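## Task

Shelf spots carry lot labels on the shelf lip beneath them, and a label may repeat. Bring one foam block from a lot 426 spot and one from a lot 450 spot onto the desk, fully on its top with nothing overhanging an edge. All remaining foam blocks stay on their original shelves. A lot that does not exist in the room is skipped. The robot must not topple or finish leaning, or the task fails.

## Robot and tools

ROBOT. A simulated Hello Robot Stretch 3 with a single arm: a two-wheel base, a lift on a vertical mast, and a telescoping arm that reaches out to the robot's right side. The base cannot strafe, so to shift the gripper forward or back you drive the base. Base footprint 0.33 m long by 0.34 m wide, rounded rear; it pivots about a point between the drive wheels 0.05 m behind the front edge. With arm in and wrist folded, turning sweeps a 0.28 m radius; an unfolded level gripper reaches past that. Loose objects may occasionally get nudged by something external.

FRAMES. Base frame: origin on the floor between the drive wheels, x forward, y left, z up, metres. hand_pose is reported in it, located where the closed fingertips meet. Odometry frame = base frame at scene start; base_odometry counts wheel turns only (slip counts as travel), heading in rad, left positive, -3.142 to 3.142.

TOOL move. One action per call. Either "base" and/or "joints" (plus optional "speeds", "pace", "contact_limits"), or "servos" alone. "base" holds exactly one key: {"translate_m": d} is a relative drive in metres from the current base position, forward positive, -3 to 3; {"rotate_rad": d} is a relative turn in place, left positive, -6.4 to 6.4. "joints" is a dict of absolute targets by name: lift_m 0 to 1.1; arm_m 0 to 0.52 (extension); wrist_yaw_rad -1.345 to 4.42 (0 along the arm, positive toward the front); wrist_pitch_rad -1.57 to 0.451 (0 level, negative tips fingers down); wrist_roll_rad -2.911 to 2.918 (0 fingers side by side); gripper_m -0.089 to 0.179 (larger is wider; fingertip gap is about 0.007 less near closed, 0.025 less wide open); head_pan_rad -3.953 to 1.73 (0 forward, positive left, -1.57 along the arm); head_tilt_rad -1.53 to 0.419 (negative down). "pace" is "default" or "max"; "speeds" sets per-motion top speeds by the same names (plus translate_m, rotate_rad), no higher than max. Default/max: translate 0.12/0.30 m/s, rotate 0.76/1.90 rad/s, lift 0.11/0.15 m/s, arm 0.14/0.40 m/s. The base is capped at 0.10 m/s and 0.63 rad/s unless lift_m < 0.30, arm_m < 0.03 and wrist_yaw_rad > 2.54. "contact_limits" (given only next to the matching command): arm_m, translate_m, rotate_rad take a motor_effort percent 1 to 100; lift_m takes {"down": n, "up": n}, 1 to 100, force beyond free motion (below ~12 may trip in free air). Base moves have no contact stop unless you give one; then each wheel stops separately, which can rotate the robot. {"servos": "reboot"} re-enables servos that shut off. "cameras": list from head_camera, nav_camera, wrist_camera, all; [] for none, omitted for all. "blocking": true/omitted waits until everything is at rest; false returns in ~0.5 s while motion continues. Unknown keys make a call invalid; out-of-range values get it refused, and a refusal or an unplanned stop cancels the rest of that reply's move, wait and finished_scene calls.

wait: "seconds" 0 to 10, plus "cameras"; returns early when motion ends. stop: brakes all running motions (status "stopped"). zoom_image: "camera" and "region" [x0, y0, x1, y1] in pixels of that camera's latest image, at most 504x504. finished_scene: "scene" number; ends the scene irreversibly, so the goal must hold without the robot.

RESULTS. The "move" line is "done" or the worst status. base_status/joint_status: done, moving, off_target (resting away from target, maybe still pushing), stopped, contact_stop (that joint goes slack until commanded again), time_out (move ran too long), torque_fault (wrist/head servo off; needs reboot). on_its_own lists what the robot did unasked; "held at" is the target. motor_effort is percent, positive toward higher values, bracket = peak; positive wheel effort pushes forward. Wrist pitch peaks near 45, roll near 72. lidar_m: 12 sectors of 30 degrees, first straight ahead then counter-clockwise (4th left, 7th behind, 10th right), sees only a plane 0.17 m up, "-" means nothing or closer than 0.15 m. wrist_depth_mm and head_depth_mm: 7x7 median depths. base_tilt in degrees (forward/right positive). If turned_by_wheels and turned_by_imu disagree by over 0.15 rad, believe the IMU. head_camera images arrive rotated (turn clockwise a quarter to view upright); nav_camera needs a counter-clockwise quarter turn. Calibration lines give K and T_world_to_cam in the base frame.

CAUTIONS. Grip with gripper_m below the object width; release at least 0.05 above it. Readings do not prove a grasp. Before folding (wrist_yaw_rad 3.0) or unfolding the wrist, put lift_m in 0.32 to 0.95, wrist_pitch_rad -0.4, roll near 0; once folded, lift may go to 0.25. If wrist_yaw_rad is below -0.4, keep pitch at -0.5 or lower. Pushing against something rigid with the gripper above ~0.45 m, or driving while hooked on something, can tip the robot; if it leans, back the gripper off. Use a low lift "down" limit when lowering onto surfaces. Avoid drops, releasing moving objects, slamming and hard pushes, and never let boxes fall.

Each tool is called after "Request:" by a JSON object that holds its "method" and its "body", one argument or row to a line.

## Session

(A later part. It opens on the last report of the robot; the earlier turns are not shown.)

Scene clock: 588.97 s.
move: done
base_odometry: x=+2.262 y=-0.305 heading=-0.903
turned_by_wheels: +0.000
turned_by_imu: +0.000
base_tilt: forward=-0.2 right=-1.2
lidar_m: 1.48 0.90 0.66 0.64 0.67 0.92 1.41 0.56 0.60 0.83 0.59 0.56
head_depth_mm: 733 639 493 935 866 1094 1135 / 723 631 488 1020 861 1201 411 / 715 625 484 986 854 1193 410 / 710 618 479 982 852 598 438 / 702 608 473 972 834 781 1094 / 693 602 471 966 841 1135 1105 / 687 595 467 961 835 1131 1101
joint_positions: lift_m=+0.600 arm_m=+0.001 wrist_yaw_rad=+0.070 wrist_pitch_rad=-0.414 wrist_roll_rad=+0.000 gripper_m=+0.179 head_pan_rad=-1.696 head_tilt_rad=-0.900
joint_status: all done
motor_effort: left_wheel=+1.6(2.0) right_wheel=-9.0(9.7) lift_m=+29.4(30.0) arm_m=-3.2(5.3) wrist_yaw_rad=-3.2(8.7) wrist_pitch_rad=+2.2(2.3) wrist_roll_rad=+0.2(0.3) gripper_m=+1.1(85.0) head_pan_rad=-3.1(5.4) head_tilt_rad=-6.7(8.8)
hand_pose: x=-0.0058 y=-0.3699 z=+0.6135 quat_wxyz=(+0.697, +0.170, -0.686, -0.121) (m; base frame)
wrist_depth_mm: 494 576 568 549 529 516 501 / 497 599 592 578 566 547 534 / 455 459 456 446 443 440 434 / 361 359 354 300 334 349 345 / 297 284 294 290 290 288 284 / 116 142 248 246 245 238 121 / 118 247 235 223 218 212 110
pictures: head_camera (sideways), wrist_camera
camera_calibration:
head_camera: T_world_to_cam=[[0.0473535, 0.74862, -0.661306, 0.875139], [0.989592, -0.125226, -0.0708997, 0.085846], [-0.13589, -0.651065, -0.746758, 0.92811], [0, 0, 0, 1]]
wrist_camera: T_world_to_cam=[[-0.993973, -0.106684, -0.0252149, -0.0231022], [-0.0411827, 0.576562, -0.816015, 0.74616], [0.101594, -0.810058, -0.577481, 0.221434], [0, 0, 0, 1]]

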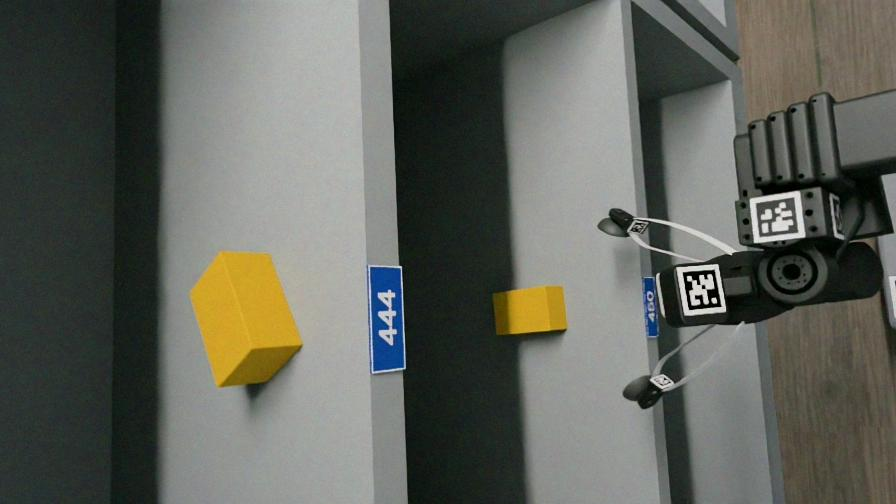

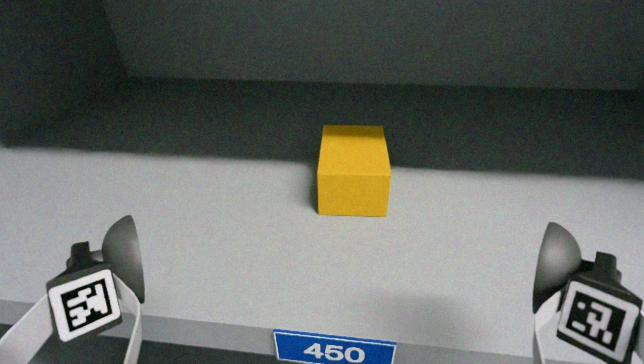

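Request:
{"method": "move", "body": {
  "joints": {"wrist_pitch_rad": -0.25},
  "pace": "max",
  "cameras": []
}}

Request:
{"method": "move", "body": {
  "joints": {"lift_m": 0.525, "arm_m": 0.06},
  "cameras": ["wrist_camera"]
}}

Scene clock: 643.23 s.
move: done
base_odometry: x=+2.262 y=-0.305 heading=-0.903
turned_by_wheels: +0.000
turned_by_imu: +0.000
base_tilt: forward=-0.3 right=-1.1
lidar_m: 1.48 0.90 0.66 0.64 0.67 0.91 1.41 0.56 0.60 0.83 0.59 0.56
head_depth_mm: 734 638 493 931 864 1094 1131 / 725 631 487 1023 859 1210 411 / 718 625 483 988 856 1194 409 / 710 617 479 981 848 811 438 / 700 609 472 972 832 565 1092 / 693 603 469 967 841 1155 1106 / 685 596 466 958 835 1132 1104
joint_positions: lift_m=+0.600 arm_m=+0.001 wrist_yaw_rad=+0.070 wrist_pitch_rad=-0.273 wrist_roll_rad=+0.000 gripper_m=+0.179 head_pan_rad=-1.700 head_tilt_rad=-0.900
joint_status: all done
motor_effort: left_wheel=+1.8(2.2) right_wheel=-8.6(9.3) lift_m=+28.9(29.0) arm_m=-1.2(2.1) wrist_yaw_rad=-3.2(3.8) wrist_pitch_rad=+3.8(7.3) wrist_roll_rad=+0.1(0.3) gripper_m=+0.6(1.0) head_pan_rad=-3.5(3.6) head_tilt_rad=-6.9(7.5)
hand_pose: x=-0.0047 y=-0.3852 z=+0.6464 quat_wxyz=(+0.704, +0.121, -0.696, -0.072) (m; base frame)
wrist_depth_mm: 494 567 561 538 519 505 492 / 491 608 592 575 556 539 522 / 478 629 626 606 586 576 553 / 471 492 482 484 480 476 476 / 377 380 375 323 351 368 366 / 119 142 305 304 301 289 121 / 118 251 256 256 255 254 110
pictures: none

Scene clock: 644.83 s.
move: done
base_odometry: x=+2.262 y=-0.305 heading=-0.903
turned_by_wheels: +0.000
turned_by_imu: +0.000
base_tilt: forward=-0.4 right=-1.2
lidar_m: 1.48 0.90 0.66 0.64 0.67 0.92 1.41 0.56 0.60 0.83 0.59 0.56
head_depth_mm: 736 640 492 930 865 1096 1135 / 727 631 488 1022 860 1212 1107 / 716 625 484 988 857 1178 479 / 710 616 479 982 848 552 1077 / 702 608 473 974 831 703 1104 / 692 602 470 966 840 1156 1108 / 686 595 466 960 833 1132 1101
joint_positions: lift_m=+0.525 arm_m=+0.060 wrist_yaw_rad=+0.070 wrist_pitch_rad=-0.272 wrist_roll_rad=+0.000 gripper_m=+0.179 head_pan_rad=-1.700 head_tilt_rad=-0.900
joint_status: all done
motor_effort: left_wheel=+1.4(2.3) right_wheel=-8.5(9.7) lift_m=+26.4(28.0) arm_m=+13.0(14.4) wrist_yaw_rad=-3.1(4.3) wrist_pitch_rad=+3.6(3.8) wrist_roll_rad=+0.0(0.3) gripper_m=+0.3(1.3) head_pan_rad=-3.1(3.6) head_tilt_rad=-7.0(7.6)
hand_pose: x=-0.0047 y=-0.4447 z=+0.5717 quat_wxyz=(+0.704, +0.120, -0.696, -0.072) (m; base frame)
wrist_depth_mm: 488 515 498 480 465 453 443 / 494 552 527 510 494 480 469 / 459 454 449 447 444 443 436 / 319 317 316 228 295 312 310 / 246 233 243 218 223 241 240 / 118 142 199 197 197 190 121 / 119 163 168 167 167 161 108
pictures: wrist_camera
camera_calibration:
wrist_camera: T_world_to_cam=[[-0.993757, -0.109806, -0.0197165, -0.0356175], [-0.0326439, 0.455201, -0.88979, 0.743491], [0.106679, -0.883592, -0.455944, 0.0343535], [0, 0, 0, 1]]

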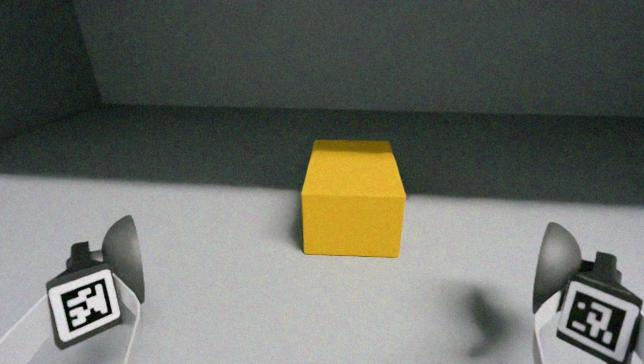

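Request:
{"method": "move", "body": {
  "joints": {"arm_m": 0.127, "wrist_yaw_rad": 0.048},
  "cameras": ["wrist_camera"]
}}

Scene clock: 653.77 s.
move: done
base_odometry: x=+2.262 y=-0.305 heading=-0.903
turned_by_wheels: +0.000
turned_by_imu: +0.000
base_tilt: forward=-0.3 right=-1.1
lidar_m: 1.48 0.90 0.66 0.64 0.67 0.92 1.41 0.56 0.60 0.83 0.59 0.56
head_depth_mm: 735 639 492 929 864 1092 1133 / 725 631 488 1021 863 1212 1109 / 716 624 483 988 854 547 478 / 710 618 478 981 833 590 1117 / 700 608 472 974 806 1139 1111 / 694 602 470 968 821 1150 1105 / 686 596 465 959 834 1130 1100
joint_positions: lift_m=+0.525 arm_m=+0.127 wrist_yaw_rad=+0.051 wrist_pitch_rad=-0.272 wrist_roll_rad=+0.000 gripper_m=+0.179 head_pan_rad=-1.700 head_tilt_rad=-0.900
joint_status: all done
motor_effort: left_wheel=+1.5(2.0) right_wheel=-9.3(9.6) lift_m=+27.6(29.8) arm_m=+12.4(14.1) wrist_yaw_rad=-3.1(5.3) wrist_pitch_rad=+3.5(3.7) wrist_roll_rad=-0.1(0.3) gripper_m=+0.5(0.9) head_pan_rad=-2.9(3.4) head_tilt_rad=-6.7(7.4)
hand_pose: x=-0.0093 y=-0.5120 z=+0.5717 quat_wxyz=(+0.703, +0.114, -0.697, -0.078) (m; base frame)
wrist_depth_mm: 452 441 430 419 407 396 385 / 477 471 458 446 435 423 413 / 454 452 447 443 440 437 429 / 320 319 316 215 312 311 309 / 246 235 245 166 230 241 239 / 119 142 191 146 183 190 121 / 119 163 162 157 160 161 108
pictures: wrist_camera
camera_calibration:
wrist_camera: T_world_to_cam=[[-0.995657, -0.0909827, -0.0197163, -0.0378962], [-0.0240247, 0.455732, -0.889793, 0.774326], [0.0899411, -0.885455, -0.455939, -0.0257118], [0, 0, 0, 1]]

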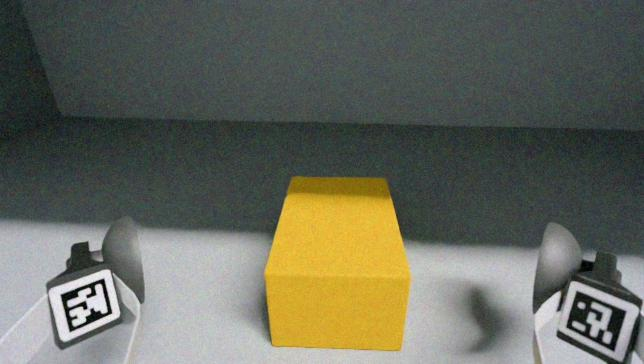

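Request:
{"method": "move", "body": {
  "joints": {"arm_m": 0.133},
  "cameras": []
}}

Request:
{"method": "move", "body": {
  "joints": {"gripper_m": 0.035},
  "cameras": ["wrist_camera"]
}}

Scene clock: 659.20 s.
move: done
base_odometry: x=+2.262 y=-0.305 heading=-0.903
turned_by_wheels: +0.000
turned_by_imu: +0.000
base_tilt: forward=-0.3 right=-1.1
lidar_m: 1.48 0.90 0.66 0.64 0.67 0.92 1.41 0.56 0.60 0.83 0.59 0.56
head_depth_mm: 736 640 493 928 865 1093 1134 / 727 633 487 1022 861 1207 1123 / 715 625 483 988 856 547 477 / 709 616 479 981 842 590 1116 / 701 608 473 977 825 1140 1108 / 693 604 470 965 838 1153 1103 / 686 595 465 960 836 1131 1101
joint_positions: lift_m=+0.525 arm_m=+0.133 wrist_yaw_rad=+0.051 wrist_pitch_rad=-0.272 wrist_roll_rad=+0.000 gripper_m=+0.179 head_pan_rad=-1.700 head_tilt_rad=-0.900
joint_status: all done
motor_effort: left_wheel=+1.4(2.0) right_wheel=-9.3(9.5) lift_m=+24.2(24.2) arm_m=+12.5(13.5) wrist_yaw_rad=-3.4(4.4) wrist_pitch_rad=+3.6(3.7) wrist_roll_rad=+0.0(0.2) gripper_m=+0.5(1.1) head_pan_rad=-2.3(3.1) head_tilt_rad=-5.7(6.8)
hand_pose: x=-0.0093 y=-0.5180 z=+0.5717 quat_wxyz=(+0.703, +0.114, -0.697, -0.078) (m; base frame)
wrist_depth_mm: 441 436 423 417 402 391 381 / 471 467 450 438 427 417 407 / 454 452 446 446 441 435 417 / 320 317 316 214 313 309 309 / 248 234 243 165 230 241 240 / 119 142 198 140 184 190 121 / 118 163 162 148 157 161 108
pictures: none

Scene clock: 661.17 s.
move: done
base_odometry: x=+2.262 y=-0.305 heading=-0.903
turned_by_wheels: +0.000
turned_by_imu: +0.000
base_tilt: forward=-0.2 right=-1.1
lidar_m: 1.48 0.90 0.66 0.64 0.66 0.92 1.41 0.56 0.60 0.83 0.59 0.56
head_depth_mm: 733 638 492 931 865 1099 1134 / 724 631 487 1022 861 1211 1128 / 717 625 483 988 856 547 477 / 709 616 478 976 850 589 1116 / 701 608 473 972 806 1137 1110 / 692 601 470 964 839 1155 1106 / 686 594 466 958 834 1129 1101
joint_positions: lift_m=+0.525 arm_m=+0.133 wrist_yaw_rad=+0.051 wrist_pitch_rad=-0.272 wrist_roll_rad=+0.000 gripper_m=+0.035 head_pan_rad=-1.700 head_tilt_rad=-0.900
joint_status: all done
motor_effort: left_wheel=+1.3(2.0) right_wheel=-9.0(10.2) lift_m=+25.3(25.8) arm_m=+12.7(13.3) wrist_yaw_rad=-3.3(4.2) wrist_pitch_rad=+3.6(3.8) wrist_roll_rad=-0.1(0.3) gripper_m=-8.9(83.6) head_pan_rad=-2.3(3.0) head_tilt_rad=-5.7(6.9)
hand_pose: x=-0.0093 y=-0.5180 z=+0.5717 quat_wxyz=(+0.703, +0.114, -0.698, -0.078) (m; base frame)
wrist_depth_mm: 446 437 421 412 403 392 381 / 473 465 449 440 424 417 405 / 455 454 449 447 441 434 421 / 320 318 316 215 312 312 308 / 246 245 225 165 158 241 239 / 200 199 129 140 132 196 196 / 168 157 157 148 149 156 166
pictures: wrist_camera
camera_calibration:
wrist_camera: T_world_to_cam=[[-0.995678, -0.090759, -0.0197164, -0.0383803], [-0.0239222, 0.455737, -0.889793, 0.777063], [0.0897422, -0.885475, -0.455939, -0.031035], [0, 0, 0, 1]]

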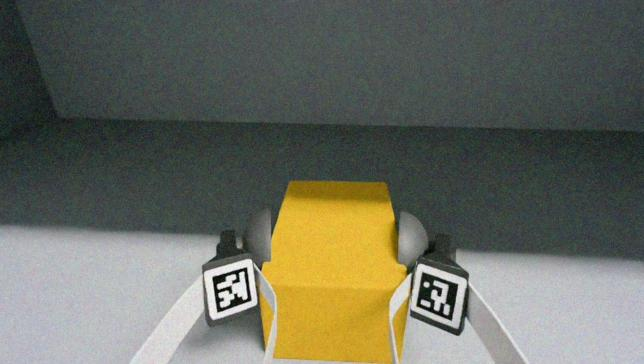

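Request:
{"method": "move", "body": {
  "joints": {"lift_m": 0.58},
  "cameras": []
}}

Request:
{"method": "move", "body": {
  "joints": {"arm_m": 0.0},
  "cameras": ["wrist_camera"]
}}

Scene clock: 669.33 s.
move: done
base_odometry: x=+2.262 y=-0.305 heading=-0.903
turned_by_wheels: +0.000
turned_by_imu: +0.000
base_tilt: forward=-0.4 right=-1.1
lidar_m: 1.48 0.90 0.66 0.64 0.67 0.92 1.41 0.56 0.60 0.83 0.59 0.56
head_depth_mm: 735 639 493 932 867 1092 1135 / 724 631 488 1021 861 1208 1078 / 716 624 483 990 856 488 433 / 709 616 479 979 779 572 1112 / 700 608 472 975 759 1145 1115 / 693 602 470 967 840 1153 1104 / 685 595 465 960 835 1130 1098
joint_positions: lift_m=+0.580 arm_m=+0.133 wrist_yaw_rad=+0.051 wrist_pitch_rad=-0.272 wrist_roll_rad=+0.000 gripper_m=+0.035 head_pan_rad=-1.700 head_tilt_rad=-0.900
joint_status: all done
motor_effort: left_wheel=+1.8(2.2) right_wheel=-8.7(9.3) lift_m=+29.6(31.6) arm_m=+12.2(13.0) wrist_yaw_rad=-3.1(4.3) wrist_pitch_rad=+3.7(3.7) wrist_roll_rad=+0.0(0.3) gripper_m=-9.3(9.6) head_pan_rad=-2.2(2.7) head_tilt_rad=-5.6(6.2)
hand_pose: x=-0.0093 y=-0.5180 z=+0.6267 quat_wxyz=(+0.703, +0.114, -0.698, -0.078) (m; base frame)
wrist_depth_mm: 444 434 426 413 403 392 384 / 466 464 451 440 427 418 406 / 500 506 486 474 461 443 432 / 442 444 441 439 439 432 432 / 343 341 158 166 160 334 334 / 279 288 129 140 132 272 271 / 234 107 219 147 149 217 230
pictures: none

Scene clock: 671.57 s.
move: done
base_odometry: x=+2.262 y=-0.305 heading=-0.903
turned_by_wheels: +0.000
turned_by_imu: +0.000
base_tilt: forward=-0.4 right=-1.2
lidar_m: 1.48 0.90 0.66 0.64 0.67 0.92 1.41 0.56 0.60 0.83 0.59 0.56
head_depth_mm: 733 639 493 929 864 1095 1137 / 725 631 488 1021 860 1209 439 / 717 624 483 985 855 1199 427 / 709 616 479 982 851 1145 453 / 701 607 473 972 752 779 1092 / 693 603 470 967 839 1151 1102 / 685 594 466 960 835 1130 1099
joint_positions: lift_m=+0.580 arm_m=+0.001 wrist_yaw_rad=+0.051 wrist_pitch_rad=-0.272 wrist_roll_rad=+0.000 gripper_m=+0.035 head_pan_rad=-1.700 head_tilt_rad=-0.900
joint_status: all done
motor_effort: left_wheel=+1.5(2.2) right_wheel=-8.0(9.5) lift_m=+23.3(29.7) arm_m=-12.8(14.5) wrist_yaw_rad=-2.3(4.3) wrist_pitch_rad=+3.6(3.7) wrist_roll_rad=-0.2(0.3) gripper_m=-9.1(9.6) head_pan_rad=-2.1(2.8) head_tilt_rad=-5.1(6.0)
hand_pose: x=-0.0093 y=-0.3856 z=+0.6267 quat_wxyz=(+0.703, +0.114, -0.698, -0.078) (m; base frame)
wrist_depth_mm: 500 571 553 534 525 510 494 / 503 601 595 577 560 543 535 / 510 621 616 602 581 570 555 / 445 445 445 439 436 434 432 / 346 342 158 166 160 335 334 / 279 288 129 140 132 273 273 / 235 107 220 147 149 224 230
pictures: wrist_camera
camera_calibration:
wrist_camera: T_world_to_cam=[[-0.995678, -0.0907591, -0.0197164, -0.0252775], [-0.0239222, 0.455737, -0.889793, 0.765653], [0.0897423, -0.885475, -0.455939, 0.111298], [0, 0, 0, 1]]

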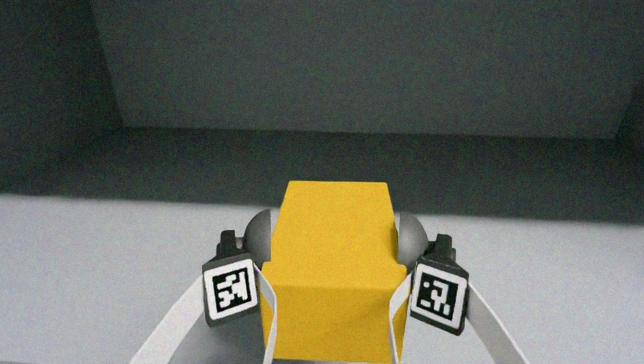

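Request:
{"method": "move", "body": {
  "joints": {"wrist_yaw_rad": 1.57, "head_pan_rad": -0.8, "head_tilt_rad": -0.5},
  "cameras": []
}}

Request:
{"method": "move", "body": {
  "base": {"translate_m": 0.88},
  "pace": "max",
  "cameras": ["wrist_camera"]
}}

Scene clock: 680.33 s.
move: done
base_odometry: x=+2.262 y=-0.305 heading=-0.903
turned_by_wheels: +0.000
turned_by_imu: +0.000
base_tilt: forward=-0.3 right=-1.2
lidar_m: 1.48 0.90 0.66 0.64 0.67 0.92 1.41 0.56 0.60 0.83 0.59 0.56
head_depth_mm: 650 746 822 755 519 446 794 / 573 641 723 745 516 944 789 / 511 563 625 672 536 912 787 / 460 501 551 610 647 779 789 / 1499 1656 1792 1947 1953 1520 1256 / 1475 1569 1695 1848 1945 1622 1314 / 1353 1446 1546 1670 1804 1607 1314
joint_positions: lift_m=+0.580 arm_m=+0.001 wrist_yaw_rad=+1.567 wrist_pitch_rad=-0.272 wrist_roll_rad=+0.000 gripper_m=+0.035 head_pan_rad=-0.791 head_tilt_rad=-0.495
joint_status: all done
measured_speeds: translate_m=+0.000 rotate_rad=+0.000 lift_m=+0.000 arm_m=+0.000 wrist_yaw_rad=+0.000 wrist_pitch_rad=+0.000 wrist_roll_rad=+0.000 head_pan_rad=-0.024 head_tilt_rad=+0.000
motor_effort: left_wheel=+1.6(2.2) right_wheel=-9.5(9.5) lift_m=+23.7(24.5) arm_m=-11.8(12.8) wrist_yaw_rad=+1.9(4.9) wrist_pitch_rad=+3.7(3.7) wrist_roll_rad=+0.0(0.3) gripper_m=-9.1(9.6) head_pan_rad=-3.2(5.8) head_tilt_rad=-0.5(5.9)
hand_pose: x=+0.2190 y=-0.1466 z=+0.6267 quat_wxyz=(+0.564, +0.562, -0.428, +0.427) (m; base frame)
wrist_depth_mm: 945 - - - - - 316 / 941 - - - - - 316 / 955 - - - - - 338 / 948 - - - - - 360 / 967 - 156 166 160 - 348 / 932 - 129 139 132 447 310 / 865 107 835 147 146 456 457
pictures: none

Scene clock: 690.10 s.
move: done
base_odometry: x=+2.807 y=-0.996 heading=-0.903
turned_by_wheels: +0.000
turned_by_imu: +0.000
base_tilt: forward=-0.3 right=-1.1
lidar_m: 0.60 0.63 0.65 0.63 0.66 0.90 1.44 0.57 0.60 2.26 0.85 0.62
head_depth_mm: 994 1131 1307 1551 1882 1658 1341 / 870 969 1094 1264 1484 1597 1342 / 768 849 943 1067 1222 1434 1325 / 693 756 829 921 1034 1180 1269 / 629 680 740 810 900 1011 1145 / 576 618 667 725 794 877 981 / 531 566 608 656 712 778 858
base_status: done
joint_positions: lift_m=+0.580 arm_m=+0.001 wrist_yaw_rad=+1.567 wrist_pitch_rad=-0.272 wrist_roll_rad=+0.000 gripper_m=+0.035 head_pan_rad=-0.800 head_tilt_rad=-0.500
motor_effort: left_wheel=+6.7(11.8) right_wheel=+0.7(11.0) lift_m=+28.8(30.2) arm_m=-12.0(12.8) wrist_yaw_rad=+0.9(3.4) wrist_pitch_rad=+3.7(3.8) wrist_roll_rad=+0.2(0.4) gripper_m=-8.9(9.7) head_pan_rad=-2.8(3.9) head_tilt_rad=-5.0(5.4)
hand_pose: x=+0.2190 y=-0.1465 z=+0.6267 quat_wxyz=(+0.564, +0.562, -0.428, +0.427) (m; base frame)
wrist_depth_mm: 500 491 486 476 475 466 463 / 534 526 517 509 500 497 489 / 572 570 564 547 539 530 524 / 624 615 594 582 572 573 566 / 683 665 156 165 160 624 607 / 752 720 129 139 132 655 662 / 793 107 776 147 148 709 724
pictures: wrist_camera
camera_calibration:
wrist_camera: T_world_to_cam=[[0.036457, -0.999141, -0.0197155, -0.135403], [-0.456364, 0.000905872, -0.889793, 0.690213], [0.889046, 0.0414366, -0.455938, 0.263284], [0, 0, 0, 1]]

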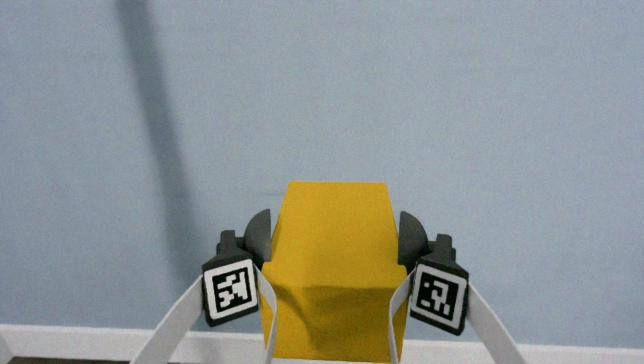

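Request:
{"method": "move", "body": {
  "base": {"rotate_rad": -1.596},
  "joints": {"head_pan_rad": -0.6, "head_tilt_rad": -0.45},
  "cameras": []
}}

Request:
{"method": "move", "body": {
  "base": {"translate_m": 1.3},
  "joints": {"lift_m": 0.85},
  "pace": "max",
  "cameras": ["head_camera"]
}}

Scene clock: 708.67 s.
move: done
base_odometry: x=+2.807 y=-0.996 heading=-2.499
turned_by_wheels: -1.596
turned_by_imu: -1.570
base_tilt: forward=-0.4 right=-1.2
lidar_m: 2.33 0.86 0.63 0.60 0.63 0.65 0.63 0.66 0.89 2.27 0.57 0.60
head_depth_mm: 450 1157 1276 842 1309 1029 1280 / 467 488 522 567 631 984 895 / 525 554 585 621 662 710 780 / 601 639 681 731 789 856 937 / 702 754 815 889 975 1080 1207 / 2891 3069 3249 3329 2232 1695 1362 / 2719 2898 3027 3074 2222 1687 1351
base_status: done
joint_positions: lift_m=+0.580 arm_m=+0.001 wrist_yaw_rad=+1.567 wrist_pitch_rad=-0.272 wrist_roll_rad=+0.000 gripper_m=+0.035 head_pan_rad=-0.600 head_tilt_rad=-0.450
joint_status: all done
motor_effort: left_wheel=+8.3(12.0) right_wheel=-10.4(13.1) lift_m=+28.1(29.5) arm_m=-12.3(12.9) wrist_yaw_rad=+1.1(3.9) wrist_pitch_rad=+3.7(3.7) wrist_roll_rad=+0.2(0.3) gripper_m=-9.1(9.8) head_pan_rad=+2.7(5.2) head_tilt_rad=+4.5(5.7)
hand_pose: x=+0.2190 y=-0.1465 z=+0.6267 quat_wxyz=(+0.564, +0.562, -0.428, +0.427) (m; base frame)
wrist_depth_mm: 916 - - - - 584 374 / 936 - - - - 584 372 / 974 - - - - 588 371 / 972 - - - - 579 368 / 915 - 157 165 160 578 370 / 921 - 129 139 132 528 395 / 853 107 818 147 146 492 434
pictures: none

Scene clock: 722.63 s.
move: done
base_odometry: x=+1.766 y=-1.775 heading=-2.499
turned_by_wheels: +0.000
turned_by_imu: +0.000
base_tilt: forward=-0.4 right=-1.1
lidar_m: 1.84 0.85 0.62 0.60 0.63 0.85 1.92 0.62 0.65 1.80 1.91 1.59
head_depth_mm: 2409 2661 2851 2522 2354 1757 1399 / 2220 2411 2578 2008 2322 1731 1387 / 2030 2206 2367 1815 2200 1727 1378 / 1905 2045 2203 1654 2281 1712 1372 / 1776 1916 2055 1752 2013 1706 1370 / 1671 1778 1902 2050 2138 1690 1366 / 1570 1672 1790 1913 2038 1688 1355
base_status: done
joint_positions: lift_m=+0.850 arm_m=+0.001 wrist_yaw_rad=+1.567 wrist_pitch_rad=-0.272 wrist_roll_rad=+0.000 gripper_m=+0.035 head_pan_rad=-0.600 head_tilt_rad=-0.450
joint_status: all done
motor_effort: left_wheel=+2.7(11.9) right_wheel=+6.3(10.2) lift_m=+25.0(31.9) arm_m=-10.5(12.7) wrist_yaw_rad=+1.6(4.2) wrist_pitch_rad=+3.6(3.8) wrist_roll_rad=+0.0(0.3) gripper_m=-9.2(9.8) head_pan_rad=+2.8(4.0) head_tilt_rad=+3.0(5.0)
hand_pose: x=+0.2190 y=-0.1465 z=+0.8967 quat_wxyz=(+0.564, +0.562, -0.428, +0.427) (m; base frame)
wrist_depth_mm: 918 - - - - - - / 919 - - - - - - / 954 - - - - - - / 963 - - - - - - / 977 - 156 166 160 - - / 923 - 129 140 132 - - / 907 107 - 147 149 - -
pictures: head_camera (sideways)
camera_calibration:
head_camera: T_world_to_cam=[[-0.345297, 0.18014, -0.921043, 1.21615], [0.589355, 0.80538, -0.0634294, 0.0786019], [0.730363, -0.564723, -0.384261, 0.451232], [0, 0, 0, 1]]

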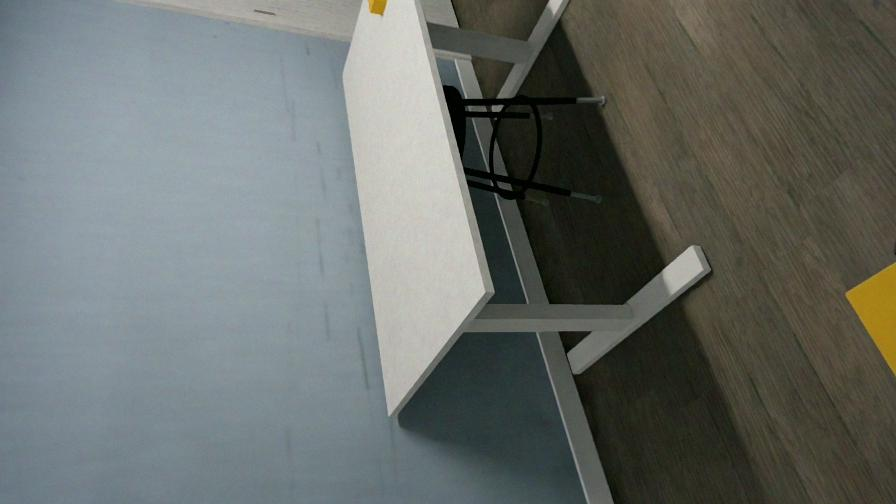

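Request:
{"method": "move", "body": {
  "base": {"translate_m": 1.3},
  "joints": {"wrist_yaw_rad": 0.0, "head_pan_rad": -1.65, "head_tilt_rad": -0.55},
  "cameras": ["head_camera"]
}}

Scene clock: 774.43 s.
move: done
base_odometry: x=+0.726 y=-2.554 heading=-2.499
turned_by_wheels: +0.000
turned_by_imu: +0.000
base_tilt: forward=-0.3 right=-1.1
lidar_m: 0.55 0.57 0.62 0.60 0.62 0.85 1.81 1.81 2.49 0.78 0.77 0.57
head_depth_mm: 3639 3888 3842 2853 2041 1583 1368 / 3675 3953 - 2814 2023 1577 1369 / 3464 3823 3955 1477 927 1571 1326 / 3558 3875 1988 1223 887 471 296 / 3533 3855 1944 1207 909 484 324 / 3493 3774 1917 1197 904 1085 1210 / 2120 2191 1837 1192 899 1537 1232
base_status: done
joint_positions: lift_m=+0.850 arm_m=+0.001 wrist_yaw_rad=+0.003 wrist_pitch_rad=-0.272 wrist_roll_rad=+0.000 gripper_m=+0.035 head_pan_rad=-1.650 head_tilt_rad=-0.550
joint_status: all done
motor_effort: left_wheel=+2.7(9.8) right_wheel=+7.2(10.7) lift_m=+26.9(27.9) arm_m=-9.0(11.3) wrist_yaw_rad=-4.2(6.1) wrist_pitch_rad=+3.5(3.7) wrist_roll_rad=+0.1(0.3) gripper_m=-9.0(9.9) head_pan_rad=+3.4(5.1) head_tilt_rad=-4.7(8.0)
hand_pose: x=-0.0208 y=-0.3859 z=+0.8967 quat_wxyz=(+0.701, +0.097, -0.700, -0.095) (m; base frame)
wrist_depth_mm: 711 995 - - - - - / 720 976 - - - - - / 719 876 907 893 962 - - / 646 638 632 623 628 - - / 656 541 159 165 160 - - / 717 904 129 139 132 - - / 700 108 - 147 149 - -
pictures: head_camera (sideways)
camera_calibration:
head_camera: T_world_to_cam=[[-0.0084168, 0.478971, -0.877791, 1.15767], [0.992363, -0.104028, -0.0662788, 0.0798448], [-0.12306, -0.871645, -0.474437, 0.573781], [0, 0, 0, 1]]

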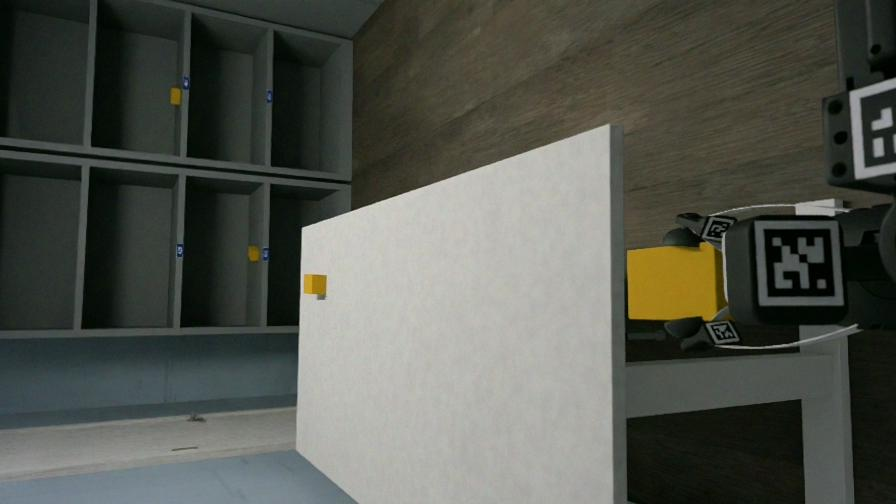

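Request:
{"method": "move", "body": {
  "joints": {"arm_m": 0.45, "lift_m": 0.735},
  "cameras": ["head_camera", "wrist_camera"]
}}

Request:
{"method": "move", "body": {
  "joints": {"lift_m": 0.704},
  "speeds": {"lift_m": 0.03},
  "cameras": []
}}

Scene clock: 793.50 s.
move: done
base_odometry: x=+0.726 y=-2.554 heading=-2.499
turned_by_wheels: +0.000
turned_by_imu: +0.000
base_tilt: forward=-0.4 right=-1.2
lidar_m: 0.55 0.57 0.62 0.60 0.62 0.85 1.80 1.82 2.49 0.78 0.77 0.57
head_depth_mm: 3618 3887 3885 2839 2049 1591 1305 / 3628 3968 - 2823 2022 1529 341 / 3517 3746 3934 1476 579 435 1229 / 3498 3882 1978 1224 671 1557 1256 / 3542 3869 1962 1208 845 1551 1244 / 3487 3787 1918 1200 905 1081 1207 / 2126 2187 1847 1186 898 1525 1235
joint_positions: lift_m=+0.735 arm_m=+0.450 wrist_yaw_rad=+0.003 wrist_pitch_rad=-0.272 wrist_roll_rad=+0.000 gripper_m=+0.035 head_pan_rad=-1.650 head_tilt_rad=-0.550
joint_status: all done
motor_effort: left_wheel=+2.7(3.4) right_wheel=+6.8(8.2) lift_m=+28.6(33.1) arm_m=+12.5(15.5) wrist_yaw_rad=-2.4(4.6) wrist_pitch_rad=+3.6(3.7) wrist_roll_rad=+0.0(0.3) gripper_m=-8.9(9.7) head_pan_rad=+2.6(4.0) head_tilt_rad=-3.9(5.5)
hand_pose: x=-0.0208 y=-0.8353 z=+0.7817 quat_wxyz=(+0.701, +0.097, -0.700, -0.095) (m; base frame)
wrist_depth_mm: 705 - - - - - - / 693 877 906 887 877 - - / 525 521 516 511 504 551 - / 371 368 368 361 362 362 - / 284 283 159 165 161 279 277 / 231 231 129 140 132 226 227 / 195 107 182 147 149 186 191
pictures: head_camera (sideways), wrist_camera
camera_calibration:
head_camera: T_world_to_cam=[[-0.00840621, 0.479108, -0.877716, 1.15757], [0.992364, -0.104017, -0.0662828, 0.0798499], [-0.123054, -0.871571, -0.474575, 0.57396], [0, 0, 0, 1]]
wrist_camera: T_world_to_cam=[[-0.99888, -0.0430165, -0.019717, -0.0346739], [-0.00208924, 0.45636, -0.889793, 1.10923], [0.0472738, -0.888755, -0.455938, -0.218843], [0, 0, 0, 1]]

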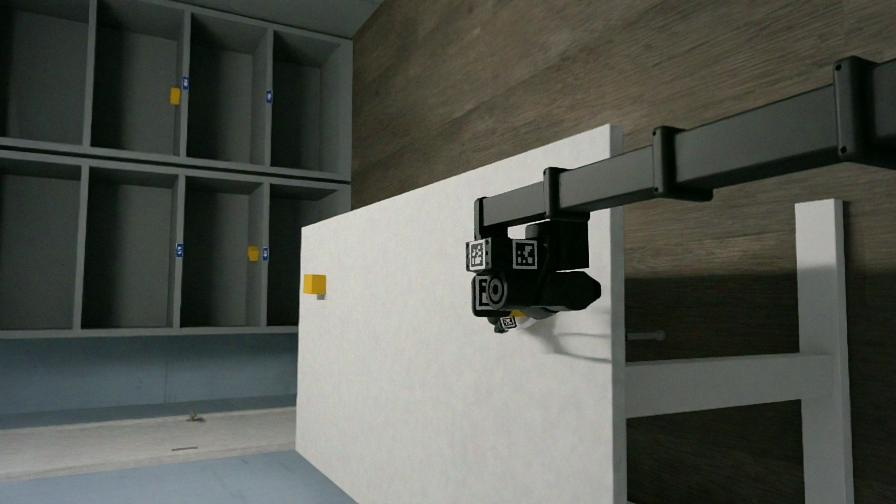

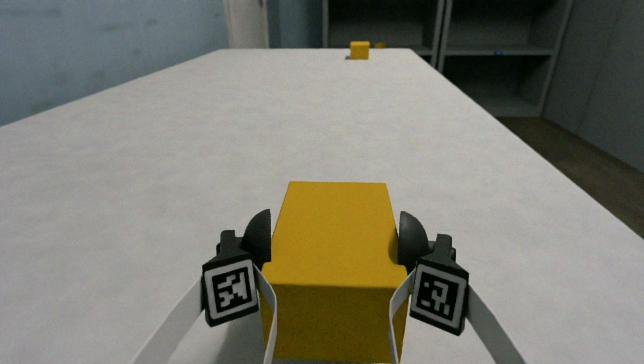

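Scene clock: 794.97 s.
move: done
base_odometry: x=+0.726 y=-2.554 heading=-2.499
turned_by_wheels: +0.000
turned_by_imu: +0.000
base_tilt: forward=-0.4 right=-1.2
lidar_m: 0.55 0.57 0.62 0.60 0.62 0.85 1.80 1.82 2.50 0.78 0.77 0.57
head_depth_mm: 3670 3910 3822 2848 2046 1592 1298 / 3623 - - 2831 2022 1588 381 / 3493 3789 3955 1475 658 461 1197 / 3543 3903 1989 1226 663 1566 1249 / 3562 3826 1951 1212 843 1552 1248 / 3467 3790 1919 1198 907 1088 1211 / 2126 2185 1840 1187 899 1531 1231
joint_positions: lift_m=+0.704 arm_m=+0.450 wrist_yaw_rad=+0.002 wrist_pitch_rad=-0.245 wrist_roll_rad=+0.000 gripper_m=+0.035 head_pan_rad=-1.650 head_tilt_rad=-0.550
joint_status: all done
motor_effort: left_wheel=+3.1(3.3) right_wheel=+6.6(7.6) lift_m=+19.4(28.7) arm_m=+12.3(13.1) wrist_yaw_rad=-2.3(4.2) wrist_pitch_rad=-1.5(3.7) wrist_roll_rad=+0.0(0.3) gripper_m=-9.3(9.7) head_pan_rad=+2.8(3.8) head_tilt_rad=-3.9(4.9)
hand_pose: x=-0.0209 y=-0.8378 z=+0.7573 quat_wxyz=(+0.702, +0.087, -0.701, -0.086) (m; base frame)
wrist_depth_mm: 710 - - - - - - / 683 885 887 882 867 - - / 480 479 476 470 466 464 - / 327 325 325 322 318 318 339 / 249 248 160 165 160 243 242 / 200 200 129 138 132 196 195 / 167 156 161 146 149 159 164
pictures: none

Request:
{"method": "move", "body": {
  "joints": {"gripper_m": 0.17},
  "cameras": []
}}

Request:
{"method": "move", "body": {
  "joints": {"arm_m": 0.0, "lift_m": 0.78},
  "cameras": ["head_camera", "wrist_camera"]
}}

Scene clock: 803.27 s.
move: done
base_odometry: x=+0.726 y=-2.554 heading=-2.499
turned_by_wheels: +0.000
turned_by_imu: +0.000
base_tilt: forward=-0.4 right=-1.3
lidar_m: 0.55 0.57 0.62 0.60 0.62 0.85 1.80 1.82 2.49 0.78 0.77 0.57
head_depth_mm: 3609 3943 3858 2868 2028 1595 1304 / 3643 - - 2801 2023 1587 381 / 3469 3790 3926 1463 659 461 1197 / 3485 3956 1989 1219 664 1560 1249 / 3500 3889 1956 1211 843 1547 1245 / 3492 3806 1923 1195 907 1083 1208 / 2131 2180 1841 1188 901 1531 1231
joint_positions: lift_m=+0.704 arm_m=+0.450 wrist_yaw_rad=+0.002 wrist_pitch_rad=-0.263 wrist_roll_rad=+0.000 gripper_m=+0.170 head_pan_rad=-1.650 head_tilt_rad=-0.550
joint_status: all done
motor_effort: left_wheel=+2.6(3.3) right_wheel=+6.6(7.0) lift_m=+29.8(30.0) arm_m=+10.1(11.3) wrist_yaw_rad=-2.5(3.9) wrist_pitch_rad=+2.0(2.1) wrist_roll_rad=+0.0(0.3) gripper_m=+0.8(83.5) head_pan_rad=+3.4(3.9) head_tilt_rad=-3.5(4.5)
hand_pose: x=-0.0209 y=-0.8361 z=+0.7528 quat_wxyz=(+0.701, +0.094, -0.700, -0.092) (m; base frame)
wrist_depth_mm: 721 981 - - - - - / 684 778 762 755 746 - - / 443 437 435 431 425 423 - / 307 305 302 199 299 299 316 / 235 234 233 154 220 229 229 / 118 141 182 137 175 180 120 / 117 155 159 149 150 153 109
pictures: none

Scene clock: 807.77 s.
move: done
base_odometry: x=+0.726 y=-2.554 heading=-2.499
turned_by_wheels: +0.000
turned_by_imu: +0.000
base_tilt: forward=-0.2 right=-1.4
lidar_m: 0.55 0.57 0.62 0.60 0.62 0.85 1.80 1.82 2.49 0.78 0.77 0.57
head_depth_mm: 3605 3925 3858 2869 2036 1597 1301 / 3632 3986 - 2829 2018 1583 1304 / 3472 3798 3946 1477 930 1571 1258 / 3569 3874 1984 1222 919 1556 345 / 3523 3874 1941 1207 912 1550 1215 / 3466 3781 1914 1198 907 1059 1210 / 2115 2191 1847 1188 903 1534 1234
joint_positions: lift_m=+0.780 arm_m=+0.001 wrist_yaw_rad=+0.002 wrist_pitch_rad=-0.264 wrist_roll_rad=+0.000 gripper_m=+0.170 head_pan_rad=-1.650 head_tilt_rad=-0.550
joint_status: all done
motor_effort: left_wheel=+2.6(3.2) right_wheel=+6.9(7.3) lift_m=+28.4(32.5) arm_m=-12.1(14.1) wrist_yaw_rad=-1.1(4.6) wrist_pitch_rad=+2.0(2.2) wrist_roll_rad=-0.2(0.3) gripper_m=+0.5(1.2) head_pan_rad=+3.1(3.9) head_tilt_rad=-2.5(4.5)
hand_pose: x=-0.0209 y=-0.3866 z=+0.8286 quat_wxyz=(+0.701, +0.094, -0.700, -0.092) (m; base frame)
wrist_depth_mm: 727 - - - - - - / 720 959 - - - - - / 652 699 702 628 689 - - / 515 511 516 509 475 - - / 692 - - - - - - / 117 141 - - - 135 120 / 117 964 - - - - 109
pictures: head_camera (sideways), wrist_camera
camera_calibration:
head_camera: T_world_to_cam=[[-0.00840608, 0.479108, -0.877716, 1.15757], [0.992364, -0.104017, -0.0662828, 0.0798499], [-0.123054, -0.871571, -0.474575, 0.57396], [0, 0, 0, 1]]
wrist_camera: T_world_to_cam=[[-0.998897, -0.0427561, -0.019389, -0.014718], [-0.00188026, 0.449101, -0.893479, 0.946503], [0.0469093, -0.892457, -0.448686, 0.193891], [0, 0, 0, 1]]

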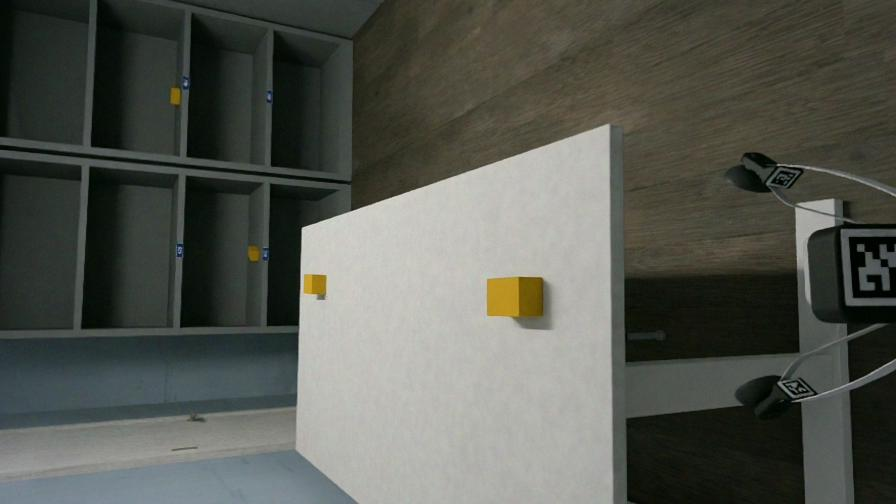

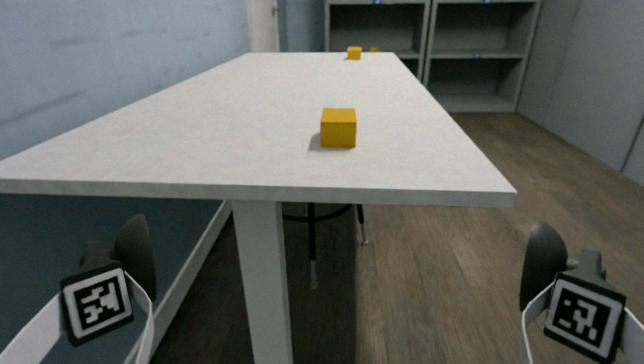

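Both blocks are resting on the desk, well inside its edges.

Request:
{"method": "finished_scene", "body": {
  "scene": 3
}}

The scene is finished: the task was done.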